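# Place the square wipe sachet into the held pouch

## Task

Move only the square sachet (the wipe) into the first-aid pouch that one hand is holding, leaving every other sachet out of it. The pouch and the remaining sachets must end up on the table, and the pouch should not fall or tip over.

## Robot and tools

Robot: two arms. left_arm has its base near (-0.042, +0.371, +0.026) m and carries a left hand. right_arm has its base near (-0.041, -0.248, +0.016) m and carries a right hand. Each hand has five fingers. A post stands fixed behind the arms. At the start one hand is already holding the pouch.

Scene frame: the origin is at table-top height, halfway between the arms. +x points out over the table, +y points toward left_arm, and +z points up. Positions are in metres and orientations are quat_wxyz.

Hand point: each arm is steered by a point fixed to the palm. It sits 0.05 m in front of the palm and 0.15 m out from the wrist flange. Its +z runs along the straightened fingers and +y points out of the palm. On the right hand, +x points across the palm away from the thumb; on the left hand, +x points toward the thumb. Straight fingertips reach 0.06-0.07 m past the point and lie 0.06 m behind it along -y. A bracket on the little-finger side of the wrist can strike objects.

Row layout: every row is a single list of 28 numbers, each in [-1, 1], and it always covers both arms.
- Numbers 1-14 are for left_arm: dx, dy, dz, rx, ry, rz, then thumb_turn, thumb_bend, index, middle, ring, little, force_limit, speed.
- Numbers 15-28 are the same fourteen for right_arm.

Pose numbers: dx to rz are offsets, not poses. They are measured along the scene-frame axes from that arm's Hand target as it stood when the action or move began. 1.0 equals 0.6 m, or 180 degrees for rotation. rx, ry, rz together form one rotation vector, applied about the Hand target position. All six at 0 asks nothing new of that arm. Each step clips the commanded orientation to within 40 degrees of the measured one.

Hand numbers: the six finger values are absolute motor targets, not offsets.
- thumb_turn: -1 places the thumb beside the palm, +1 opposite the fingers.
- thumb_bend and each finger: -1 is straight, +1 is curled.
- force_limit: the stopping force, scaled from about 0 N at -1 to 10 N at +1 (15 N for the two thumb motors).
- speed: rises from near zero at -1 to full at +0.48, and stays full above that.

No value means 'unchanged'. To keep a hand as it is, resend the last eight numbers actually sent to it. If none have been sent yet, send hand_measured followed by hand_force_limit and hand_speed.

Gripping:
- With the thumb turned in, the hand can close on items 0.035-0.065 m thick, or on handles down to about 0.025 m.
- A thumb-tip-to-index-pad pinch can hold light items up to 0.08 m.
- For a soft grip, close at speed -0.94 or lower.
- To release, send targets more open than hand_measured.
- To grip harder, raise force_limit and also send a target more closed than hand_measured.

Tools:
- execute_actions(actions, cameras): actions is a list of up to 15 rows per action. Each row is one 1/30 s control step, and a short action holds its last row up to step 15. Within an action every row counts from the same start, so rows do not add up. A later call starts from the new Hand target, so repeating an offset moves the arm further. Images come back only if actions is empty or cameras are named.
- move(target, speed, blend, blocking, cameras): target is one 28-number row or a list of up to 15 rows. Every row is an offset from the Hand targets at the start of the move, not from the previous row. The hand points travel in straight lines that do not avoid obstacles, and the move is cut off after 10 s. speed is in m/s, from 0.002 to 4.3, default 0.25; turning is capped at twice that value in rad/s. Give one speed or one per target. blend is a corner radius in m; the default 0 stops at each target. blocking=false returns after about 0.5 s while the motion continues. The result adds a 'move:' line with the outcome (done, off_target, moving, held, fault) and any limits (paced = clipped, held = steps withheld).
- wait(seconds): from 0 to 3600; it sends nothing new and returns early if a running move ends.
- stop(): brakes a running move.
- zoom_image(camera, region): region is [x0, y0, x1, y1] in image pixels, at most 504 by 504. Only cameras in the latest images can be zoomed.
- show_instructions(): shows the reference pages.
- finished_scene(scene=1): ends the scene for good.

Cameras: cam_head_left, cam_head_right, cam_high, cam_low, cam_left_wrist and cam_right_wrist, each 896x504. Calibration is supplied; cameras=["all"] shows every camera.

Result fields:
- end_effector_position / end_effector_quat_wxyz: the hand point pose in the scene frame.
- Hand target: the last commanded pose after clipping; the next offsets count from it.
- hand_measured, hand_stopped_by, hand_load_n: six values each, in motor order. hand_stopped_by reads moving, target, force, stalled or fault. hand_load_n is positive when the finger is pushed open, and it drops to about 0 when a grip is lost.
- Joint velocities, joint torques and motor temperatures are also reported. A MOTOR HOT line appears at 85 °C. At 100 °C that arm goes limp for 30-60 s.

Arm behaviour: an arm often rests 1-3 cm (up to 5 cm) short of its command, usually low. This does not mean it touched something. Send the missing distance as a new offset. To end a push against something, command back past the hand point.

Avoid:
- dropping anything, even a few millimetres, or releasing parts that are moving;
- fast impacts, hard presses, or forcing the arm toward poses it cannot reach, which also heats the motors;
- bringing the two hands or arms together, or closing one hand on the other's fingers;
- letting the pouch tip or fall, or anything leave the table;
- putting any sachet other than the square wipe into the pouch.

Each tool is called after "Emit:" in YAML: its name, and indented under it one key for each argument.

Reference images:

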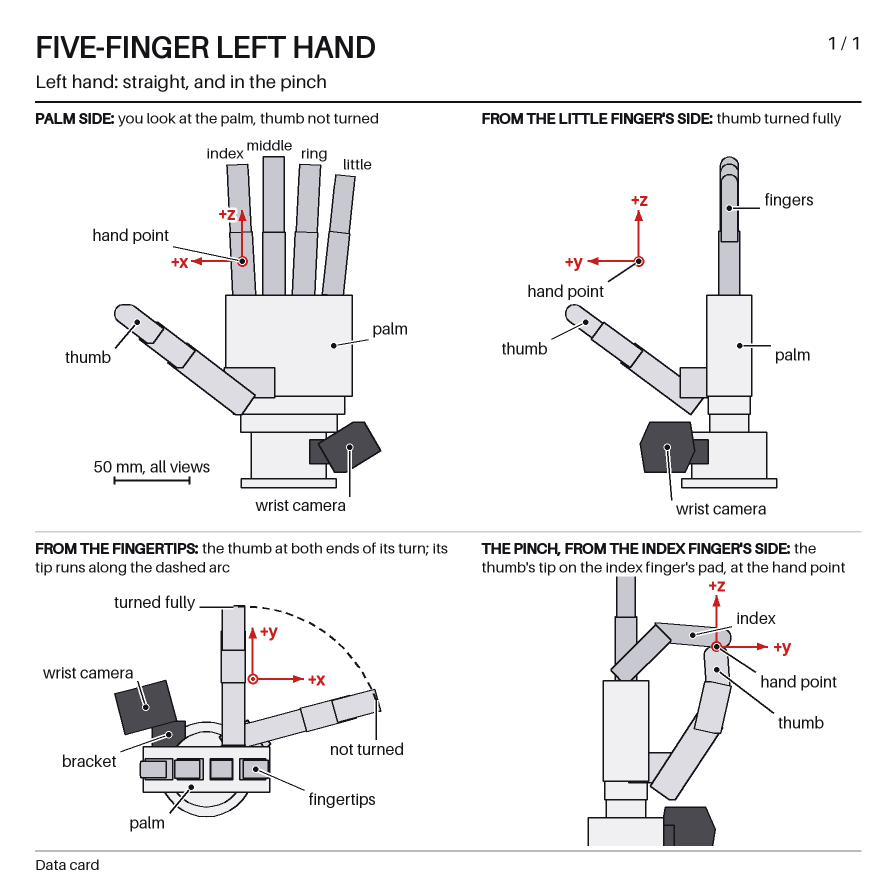

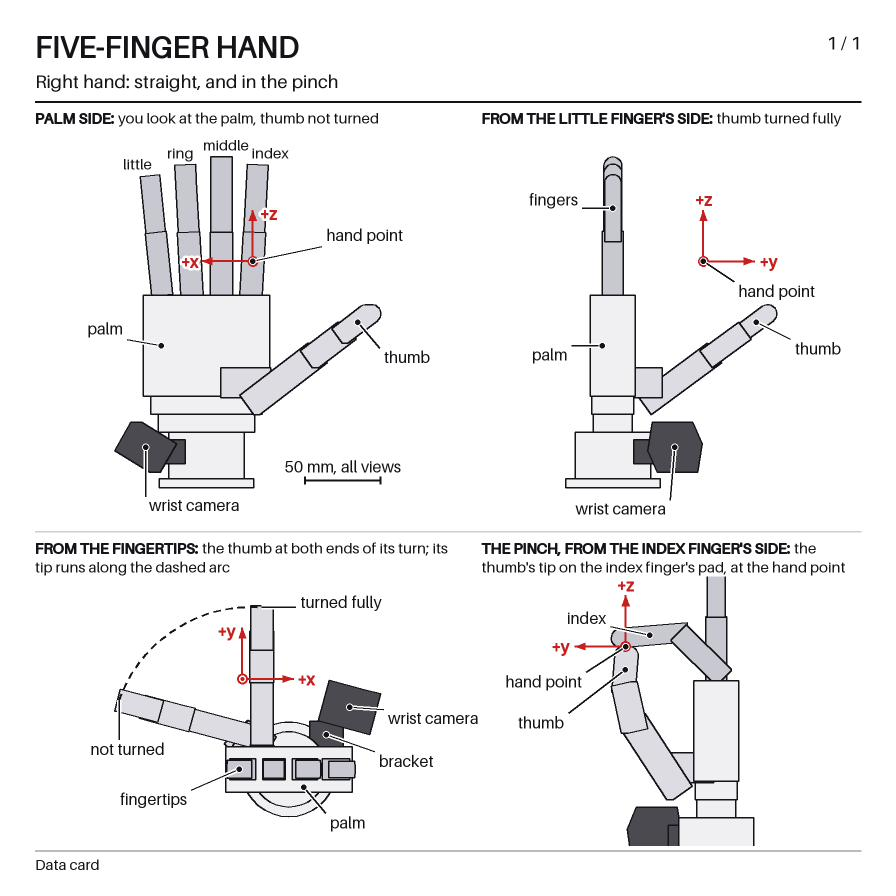

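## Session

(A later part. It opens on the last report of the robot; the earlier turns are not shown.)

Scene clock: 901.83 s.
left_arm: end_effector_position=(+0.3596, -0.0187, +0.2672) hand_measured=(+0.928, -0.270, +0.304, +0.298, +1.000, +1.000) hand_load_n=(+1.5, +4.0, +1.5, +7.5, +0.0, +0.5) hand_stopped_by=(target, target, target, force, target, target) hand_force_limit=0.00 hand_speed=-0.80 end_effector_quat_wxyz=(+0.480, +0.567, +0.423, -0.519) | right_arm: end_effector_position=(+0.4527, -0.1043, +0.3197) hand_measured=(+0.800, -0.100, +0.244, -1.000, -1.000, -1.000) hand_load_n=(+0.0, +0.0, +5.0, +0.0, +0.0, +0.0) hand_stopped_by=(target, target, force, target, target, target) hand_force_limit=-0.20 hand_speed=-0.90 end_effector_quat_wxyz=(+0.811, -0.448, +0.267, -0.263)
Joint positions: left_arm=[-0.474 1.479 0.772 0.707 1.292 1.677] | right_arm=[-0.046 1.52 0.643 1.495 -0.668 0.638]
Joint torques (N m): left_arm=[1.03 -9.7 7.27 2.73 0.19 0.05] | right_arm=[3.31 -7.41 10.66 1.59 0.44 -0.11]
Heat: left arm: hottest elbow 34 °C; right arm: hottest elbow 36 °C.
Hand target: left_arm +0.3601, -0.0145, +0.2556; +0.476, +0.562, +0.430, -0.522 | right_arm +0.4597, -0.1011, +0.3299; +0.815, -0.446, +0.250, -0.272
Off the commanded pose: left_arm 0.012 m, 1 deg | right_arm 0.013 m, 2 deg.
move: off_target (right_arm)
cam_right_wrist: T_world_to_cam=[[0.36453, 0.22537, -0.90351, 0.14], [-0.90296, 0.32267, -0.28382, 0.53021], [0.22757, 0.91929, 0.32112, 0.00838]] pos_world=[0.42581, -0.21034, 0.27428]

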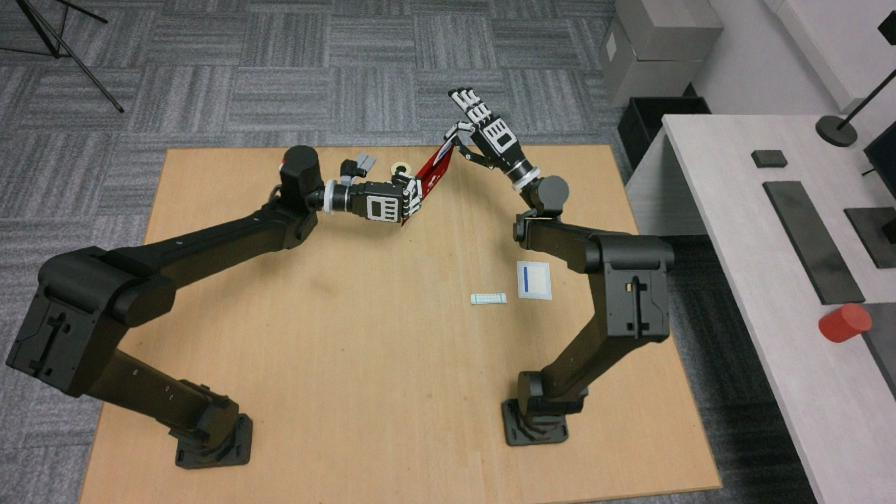

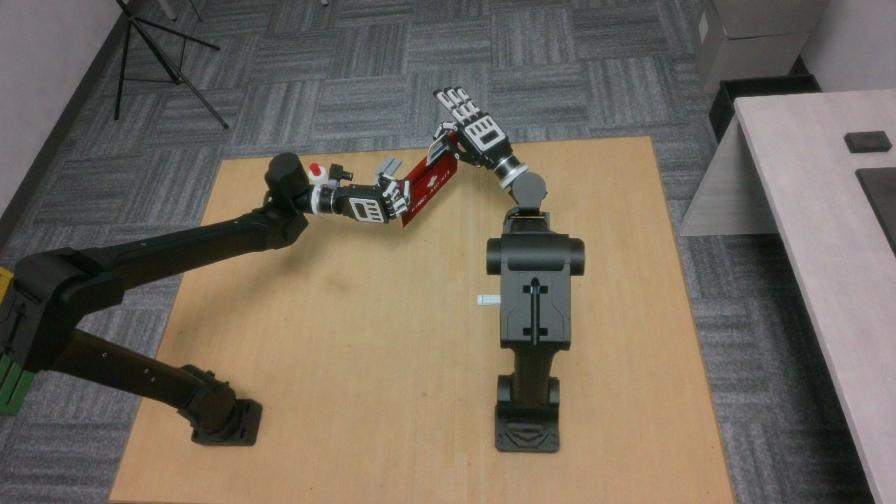

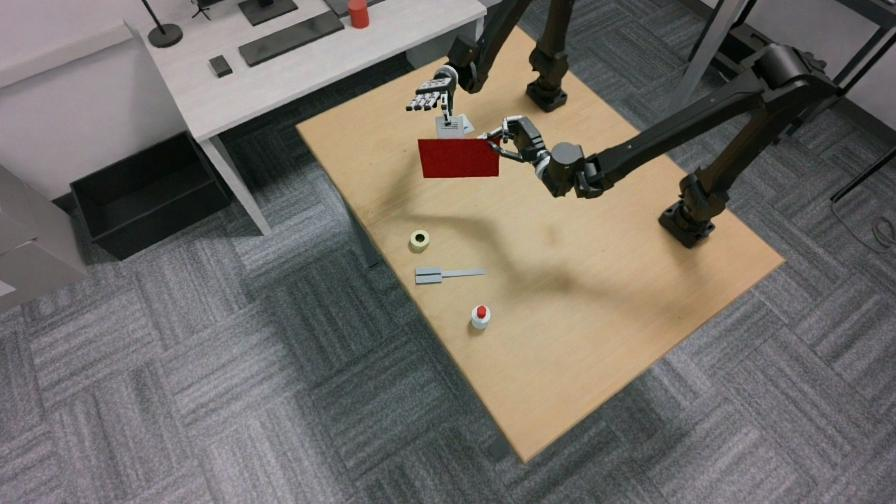

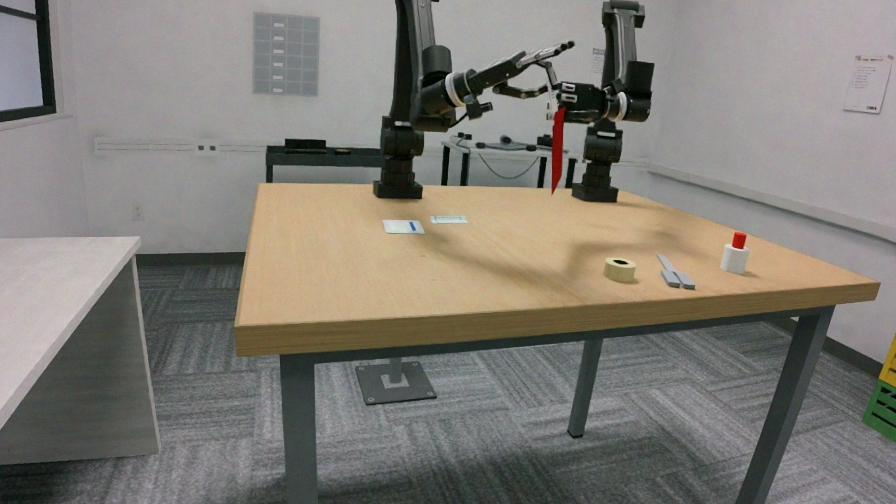

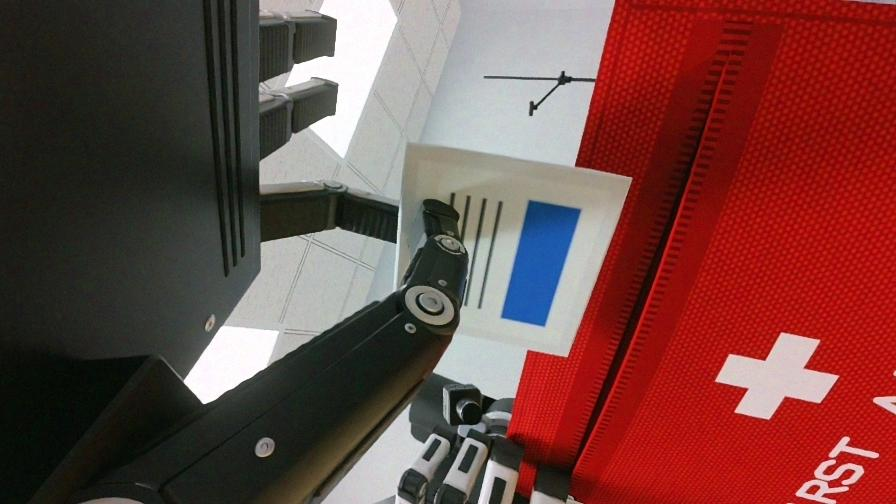

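Emit:
zoom_image:
  camera: "cam_right_wrist"
  region: [500, 120, 780, 400]

Emit:
zoom_image:
  camera: "cam_head_left"
  region: [400, 115, 500, 185]

Emit:
zoom_image:
  camera: "cam_head_right"
  region: [390, 115, 490, 185]

Emit:
zoom_image:
  camera: "cam_high"
  region: [400, 80, 520, 190]

Scaled by 1.800 from the camera's image (finer frame: 1280x720).

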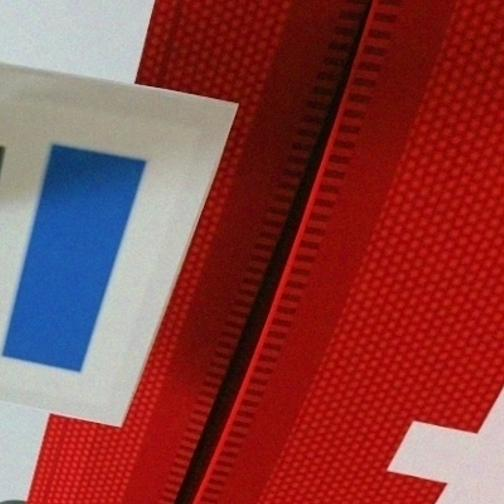

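Scaled by 5.040 from the camera's image (finer frame: 1280x720).

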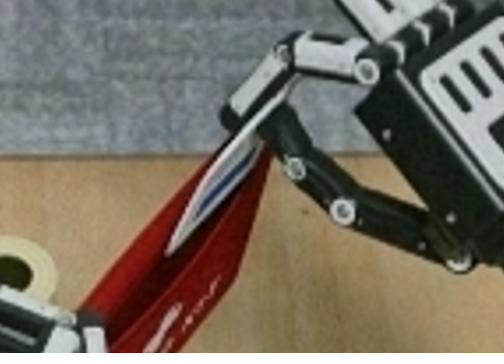

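Scaled by 5.040 from the camera's image (finer frame: 1280x720).

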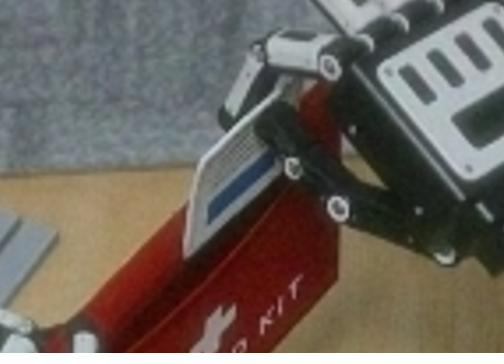

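Scaled by 4.200 from the camera's image (finer frame: 1280x720).

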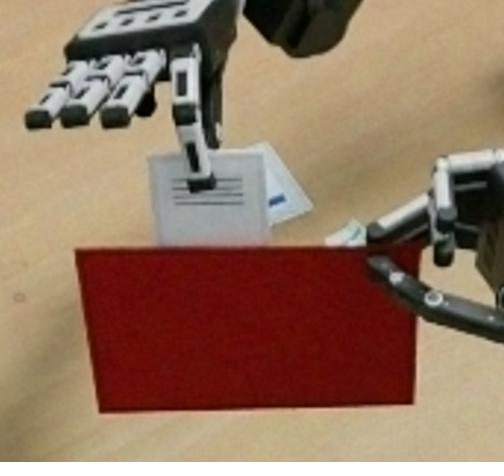

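Emit:
zoom_image:
  camera: "cam_head_left"
  region: [415, 135, 465, 185]

Emit:
zoom_image:
  camera: "cam_head_right"
  region: [410, 135, 460, 185]

Scaled by 10.080 from the camera's image (finer frame: 1280x720).

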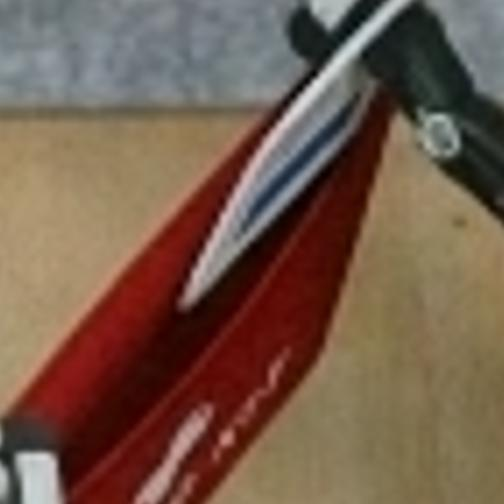

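Scaled by 10.080 from the camera's image (finer frame: 1280x720).

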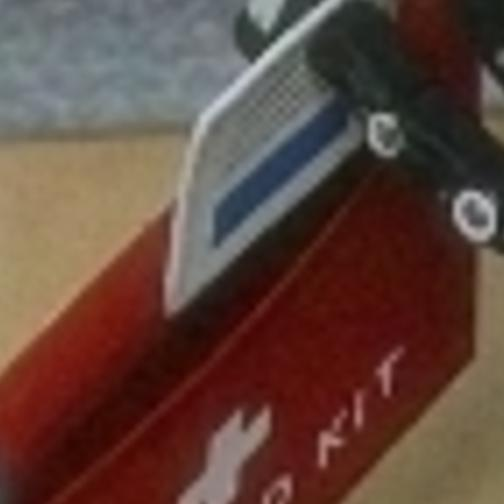

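Emit:
move:
  target:
    - [0,0,0,0,0,0,0.928,-0.268,0.304,0.298,1.0,1.0,0.0,-0.8,-0.0067,0.0067,-0.0367,0,0,0,0.8,-0.1,0.3,-1.0,-1.0,-1.0,-0.2,-0.9]
  speed: 0.03
  cameras: ["cam_head_left","cam_head_right","cam_high","cam_right_wrist"]

Emit:
zoom_image:
  camera: "cam_head_left"
  region: [415, 135, 465, 185]

Emit:
zoom_image:
  camera: "cam_head_right"
  region: [410, 135, 460, 185]

Scene clock: 932.47 s.
left_arm: end_effector_position=(+0.3596, -0.0187, +0.2672) hand_measured=(+0.928, -0.270, +0.304, +0.298, +1.000, +1.000) hand_load_n=(+1.5, +4.0, +1.0, +7.5, +0.0, +0.0) hand_stopped_by=(target, target, target, force, target, target) hand_force_limit=0.00 hand_speed=-0.80 end_effector_quat_wxyz=(+0.480, +0.567, +0.423, -0.519) | right_arm: end_effector_position=(+0.4547, -0.1005, +0.3104) hand_measured=(+0.800, -0.100, +0.244, -1.000, -1.000, -1.000) hand_load_n=(+0.0, +0.0, +5.0, +0.0, +0.0, +0.0) hand_stopped_by=(target, target, force, target, target, target) hand_force_limit=-0.20 hand_speed=-0.90 end_effector_quat_wxyz=(+0.814, -0.447, +0.256, -0.270)
Joint positions: left_arm=[-0.474 1.479 0.772 0.707 1.292 1.677] | right_arm=[-0.036 1.563 0.643 1.556 -0.661 0.627]
Joint torques (N m): left_arm=[1.03 -9.7 7.25 2.74 0.19 0.05] | right_arm=[3.43 -7.88 7.65 1.44 0.45 -0.07]
Heat: left arm: hottest elbow 34 °C; right arm: hottest elbow 37 °C.
Hand target: left_arm +0.3601, -0.0145, +0.2556; +0.476, +0.562, +0.430, -0.522 | right_arm +0.4556, -0.0969, +0.3078; +0.816, -0.446, +0.250, -0.272
Off the commanded pose: left_arm 0.012 m, 1 deg | right_arm 0.004 m, 1 deg.
joint sent to its limit (right arm) — joint 4 (wrist pitch), upper limit. The joint targets still meet the commanded pose.
move: done
cam_right_wrist: T_world_to_cam=[[0.3876, 0.22109, -0.89492, 0.11641], [-0.8951, 0.32235, -0.30804, 0.53204], [0.22037, 0.92044, 0.32284, 0.01022]] pos_world=[0.42886, -0.20664, 0.26477]

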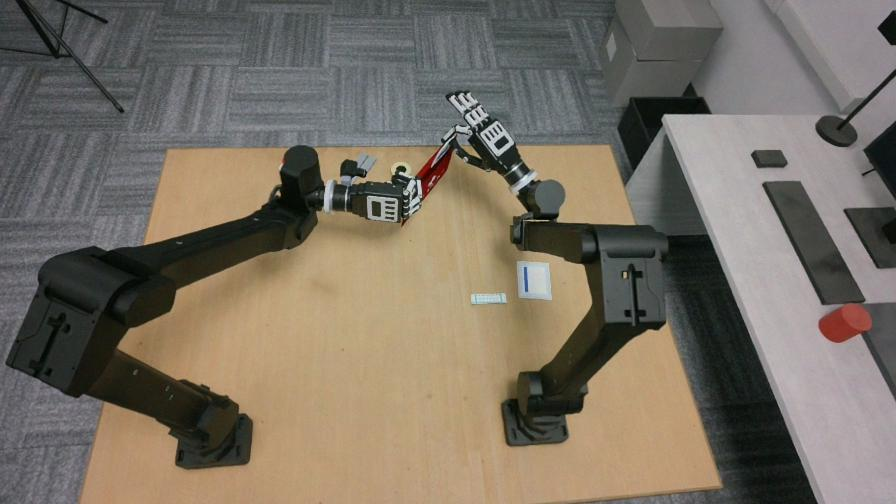

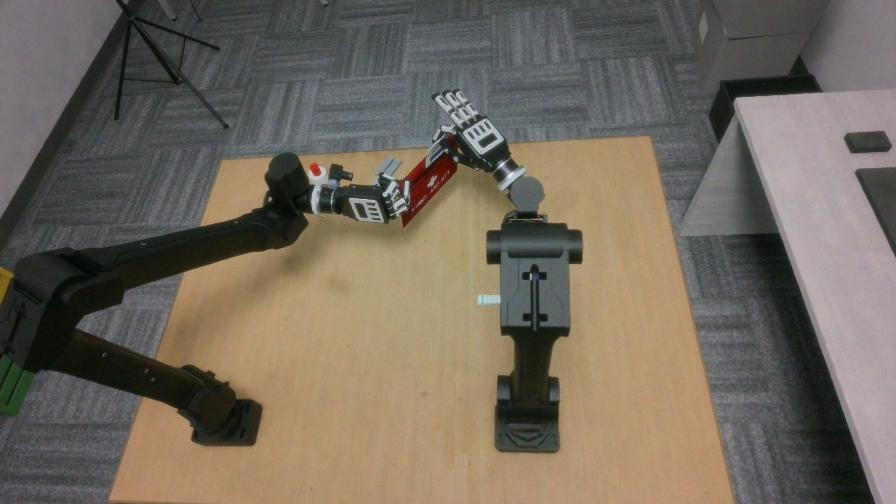

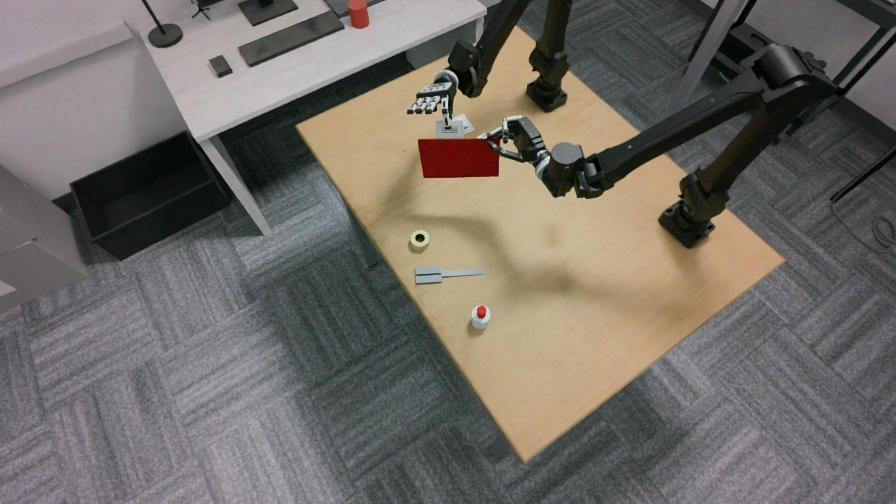

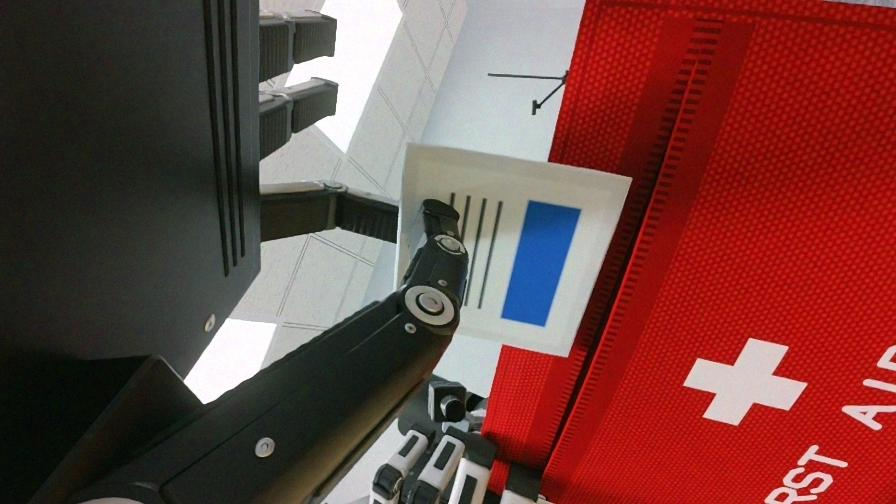

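Scaled by 10.080 from the camera's image (finer frame: 1280x720).

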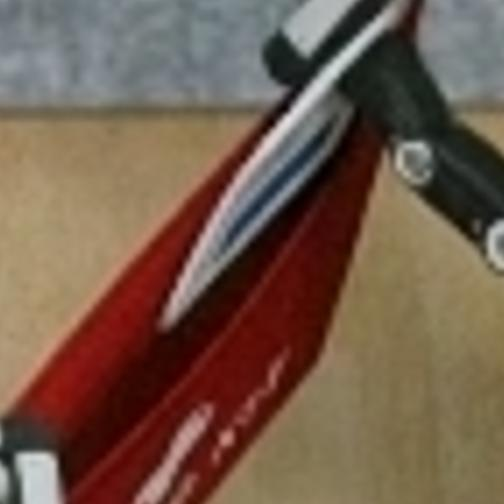

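Scaled by 10.080 from the camera's image (finer frame: 1280x720).

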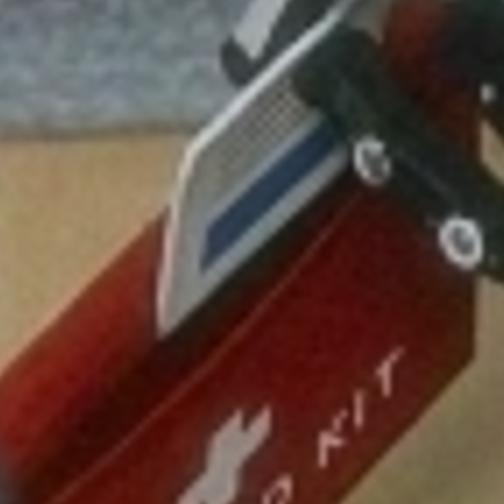

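Emit:
move:
  target:
    - [0,0,0,0,0,0,0.928,-0.268,0.304,0.298,1.0,1.0,0.0,-0.8,-0.004,-0.002,-0.025,0,0,0,0.8,-0.1,0.3,-1.0,-1.0,-1.0,-0.2,-0.9]
  speed: 0.03
  cameras: ["cam_head_left","cam_head_right","cam_high","cam_right_wrist"]

Emit:
zoom_image:
  camera: "cam_head_left"
  region: [415, 135, 465, 185]

Emit:
zoom_image:
  camera: "cam_head_right"
  region: [410, 135, 460, 185]

Emit:
zoom_image:
  camera: "cam_right_wrist"
  region: [500, 120, 780, 400]

Scene clock: 941.33 s.
left_arm: end_effector_position=(+0.3596, -0.0187, +0.2672) hand_measured=(+0.928, -0.270, +0.304, +0.298, +1.000, +1.000) hand_load_n=(+1.5, +4.0, +1.0, +7.5, +0.0, +0.0) hand_stopped_by=(target, target, target, force, target, target) hand_force_limit=0.00 hand_speed=-0.80 end_effector_quat_wxyz=(+0.480, +0.567, +0.423, -0.519) | right_arm: end_effector_position=(+0.4550, -0.1010, +0.3003) hand_measured=(+0.800, -0.100, +0.244, -1.000, -1.000, -1.000) hand_load_n=(+0.0, +0.0, +4.5, -0.5, +0.0, +0.0) hand_stopped_by=(target, target, force, target, target, target) hand_force_limit=-0.20 hand_speed=-0.90 end_effector_quat_wxyz=(+0.808, -0.452, +0.261, -0.273)
Joint positions: left_arm=[-0.474 1.479 0.772 0.707 1.292 1.677] | right_arm=[-0.036 1.574 0.632 1.556 -0.661 0.607]
Joint torques (N m): left_arm=[0.97 -9.7 7.25 2.74 0.19 0.05] | right_arm=[3.84 -8.23 6.68 1.58 0.25 -0.11]
Heat: left arm: hottest elbow 34 °C; right arm: hottest elbow 36 °C.
Hand target: left_arm +0.3601, -0.0145, +0.2556; +0.476, +0.562, +0.430, -0.522 | right_arm +0.4532, -0.0981, +0.2929; +0.816, -0.446, +0.250, -0.272
Off the commanded pose: left_arm 0.012 m, 1 deg | right_arm 0.008 m, 2 deg.
joint sent to its limit (right arm) — joint 4 (wrist pitch), upper limit. The joint targets still meet the commanded pose.
move: done
cam_right_wrist: T_world_to_cam=[[0.38085, 0.20644, -0.9013, 0.11092], [-0.89511, 0.32669, -0.30341, 0.52848], [0.2318, 0.92231, 0.3092, 0.01292]] pos_world=[0.4278, -0.20746, 0.25633]

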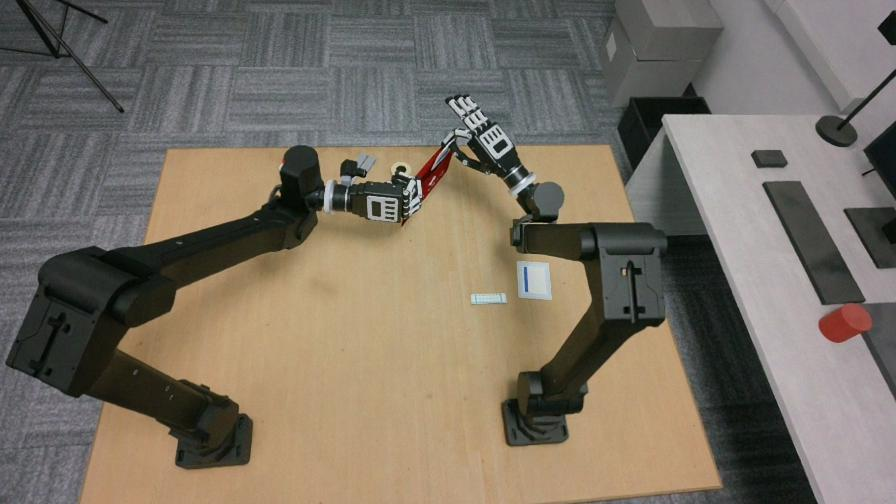

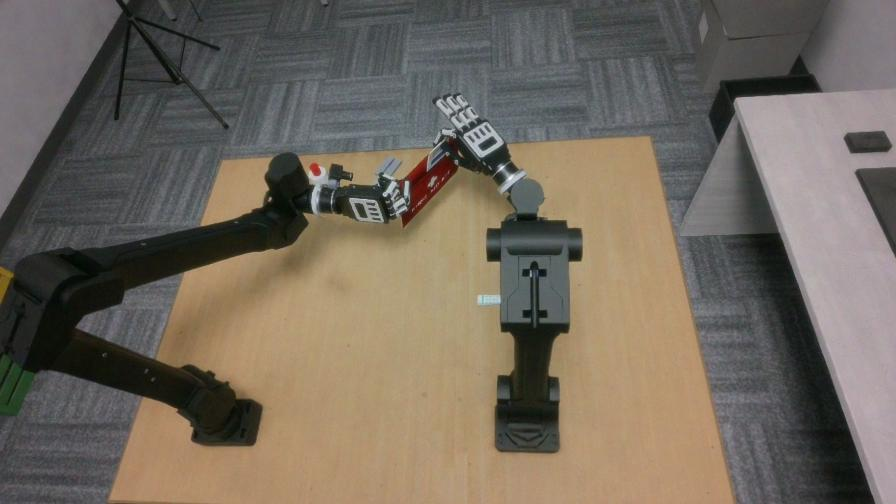

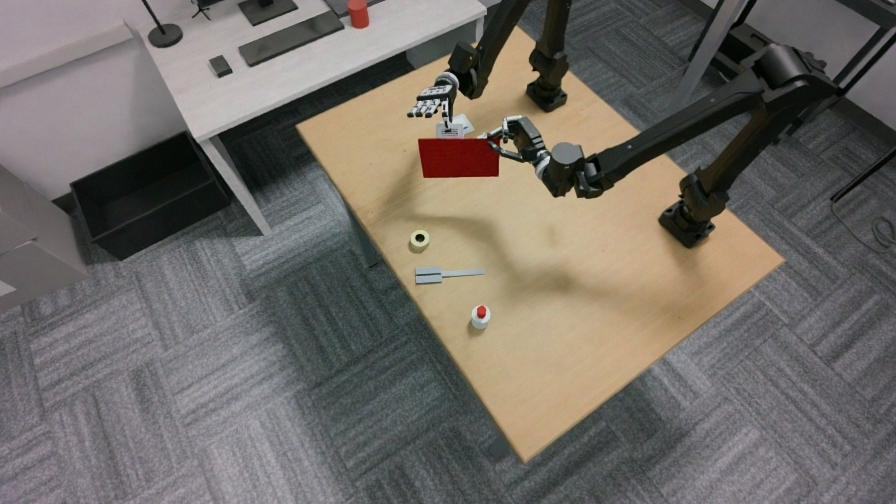

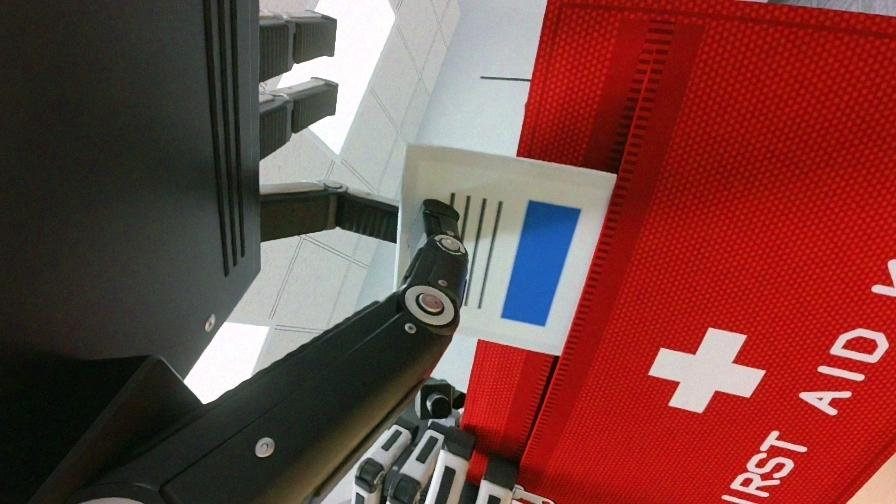

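Scaled by 10.080 from the camera's image (finer frame: 1280x720).

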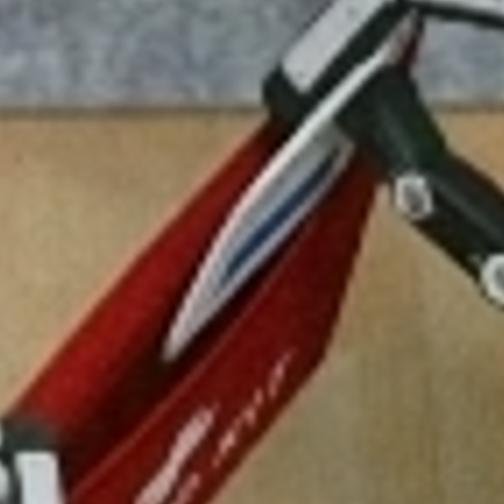

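Scaled by 10.080 from the camera's image (finer frame: 1280x720).

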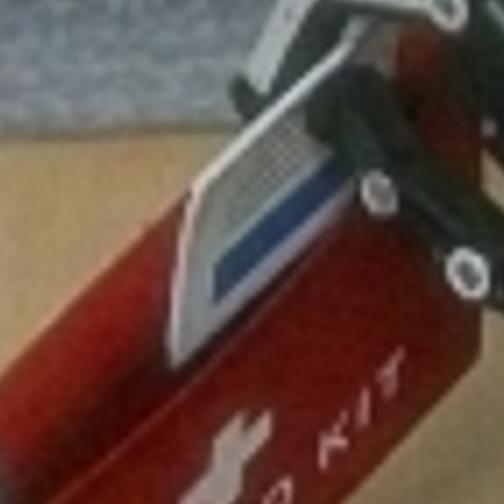

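Scaled by 1.800 from the camera's image (finer frame: 1280x720).

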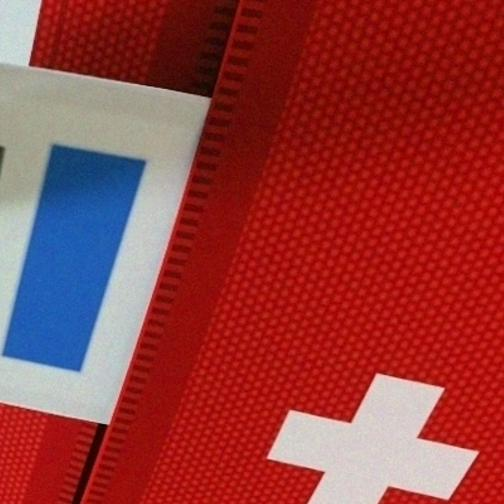

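Emit:
move:
  target:
    - [0,0,0,0,0,0,0.928,-0.268,0.304,0.298,1.0,1.0,0.0,-0.8,0.0,0.003,-0.027,0,0,0,0.8,-0.1,0.3,-1.0,-1.0,-1.0,-0.2,-0.9]
  speed: 0.03
  cameras: ["cam_head_left","cam_head_right","cam_high","cam_right_wrist"]

Emit:
zoom_image:
  camera: "cam_head_left"
  region: [415, 135, 465, 185]

Emit:
zoom_image:
  camera: "cam_head_right"
  region: [410, 135, 460, 185]

Emit:
zoom_image:
  camera: "cam_high"
  region: [400, 80, 520, 190]

Scene clock: 946.17 s.
left_arm: end_effector_position=(+0.3596, -0.0187, +0.2671) hand_measured=(+0.928, -0.270, +0.304, +0.298, +1.000, +1.000) hand_load_n=(+1.5, +4.0, +1.0, +7.5, +0.0, +0.0) hand_stopped_by=(target, target, target, force, target, target) hand_force_limit=0.00 hand_speed=-0.80 end_effector_quat_wxyz=(+0.480, +0.567, +0.423, -0.519) | right_arm: end_effector_position=(+0.4557, -0.1007, +0.2843) hand_measured=(+0.800, -0.100, +0.244, -1.000, -1.000, -1.000) hand_load_n=(+0.0, +0.0, +4.5, +0.0, -0.5, +0.0) hand_stopped_by=(target, target, force, target, target, target) hand_force_limit=-0.20 hand_speed=-0.90 end_effector_quat_wxyz=(+0.801, -0.460, +0.269, -0.274)
Joint positions: left_arm=[-0.474 1.479 0.772 0.707 1.292 1.676] | right_arm=[-0.034 1.594 0.619 1.556 -0.661 0.582]
Joint torques (N m): left_arm=[0.97 -9.7 7.27 2.74 0.19 0.05] | right_arm=[3.37 -7.88 6.35 1.62 0.23 -0.08]
Heat: left arm: hottest elbow 34 °C; right arm: hottest elbow 35 °C.
Hand target: left_arm +0.3601, -0.0145, +0.2556; +0.476, +0.562, +0.430, -0.522 | right_arm +0.4532, -0.0965, +0.2767; +0.816, -0.446, +0.250, -0.272
Off the commanded pose: left_arm 0.012 m, 1 deg | right_arm 0.009 m, 3 deg.
joint sent to its limit (right arm) — joint 4 (wrist pitch), upper limit. The joint targets are off in orientation, not in position.
move: off_target (right_arm)
cam_right_wrist: T_world_to_cam=[[0.36503, 0.1887, -0.91167, 0.10451], [-0.89783, 0.33041, -0.2911, 0.52234], [0.24629, 0.92478, 0.29002, 0.01662]] pos_world=[0.42673, -0.20768, 0.24251]

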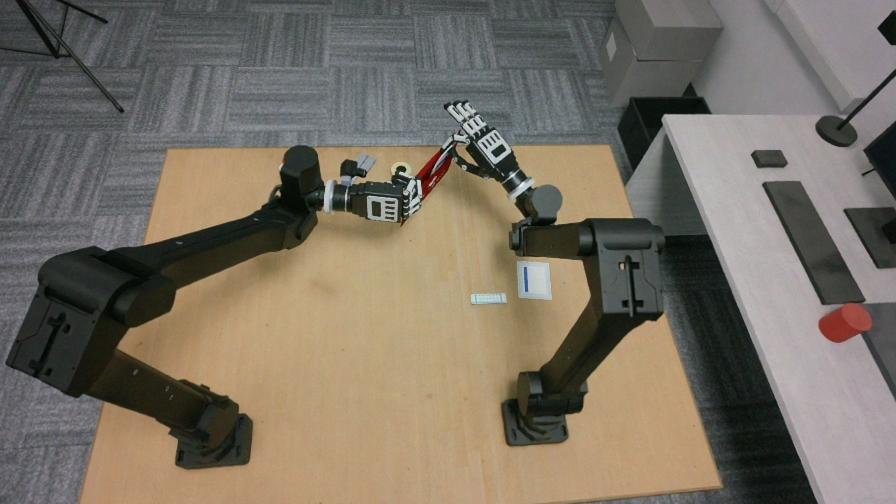

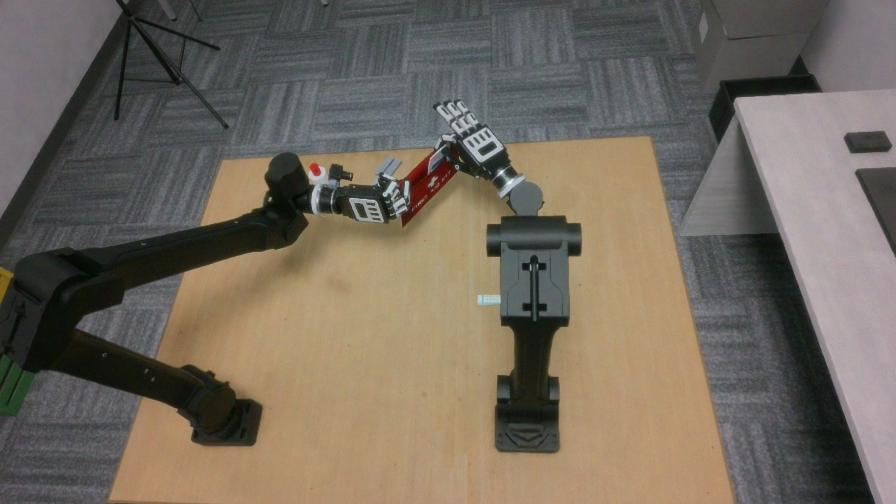

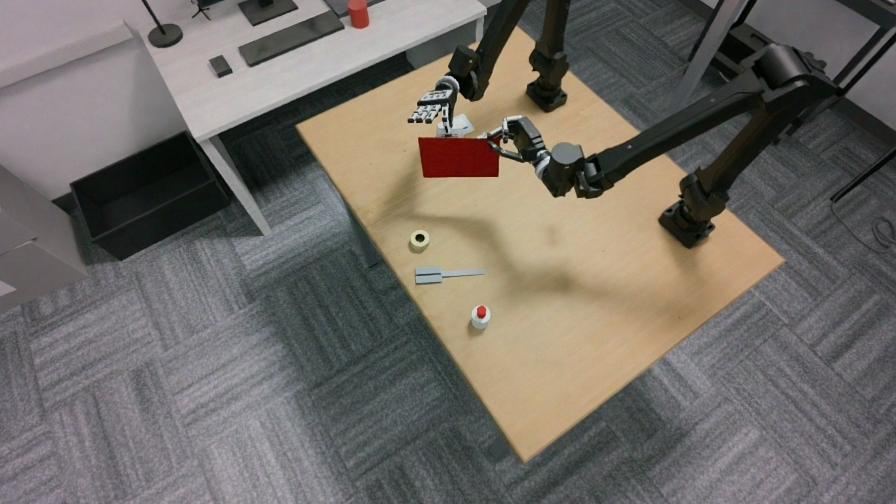

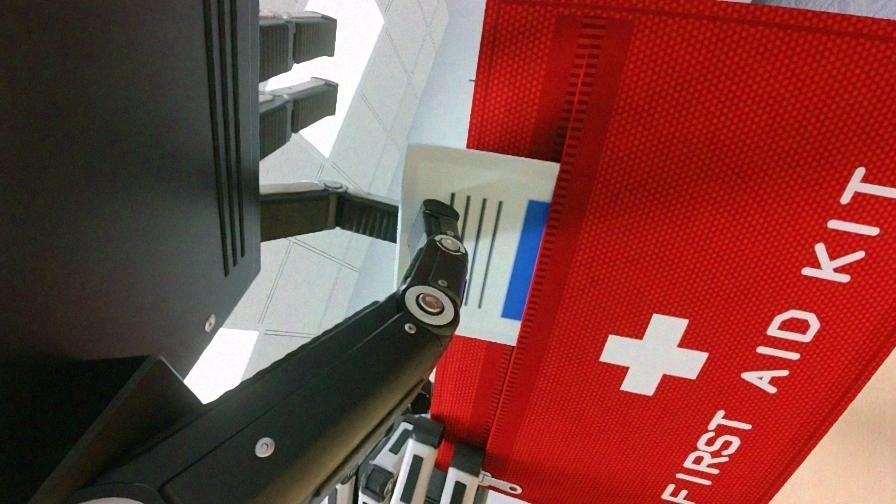

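Scaled by 10.080 from the camera's image (finer frame: 1280x720).

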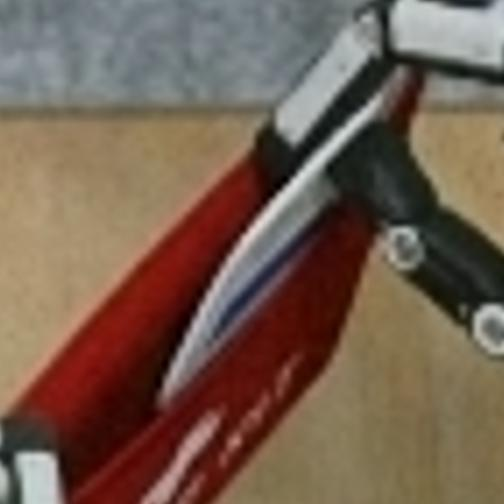

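Scaled by 10.080 from the camera's image (finer frame: 1280x720).

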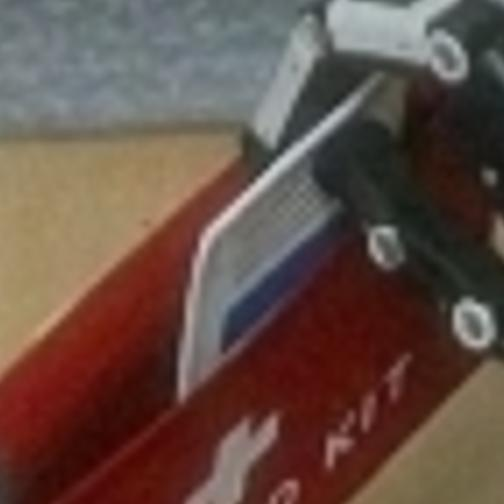

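Scaled by 4.200 from the camera's image (finer frame: 1280x720).

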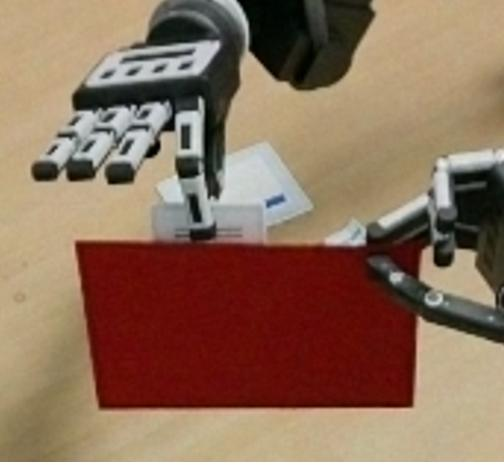

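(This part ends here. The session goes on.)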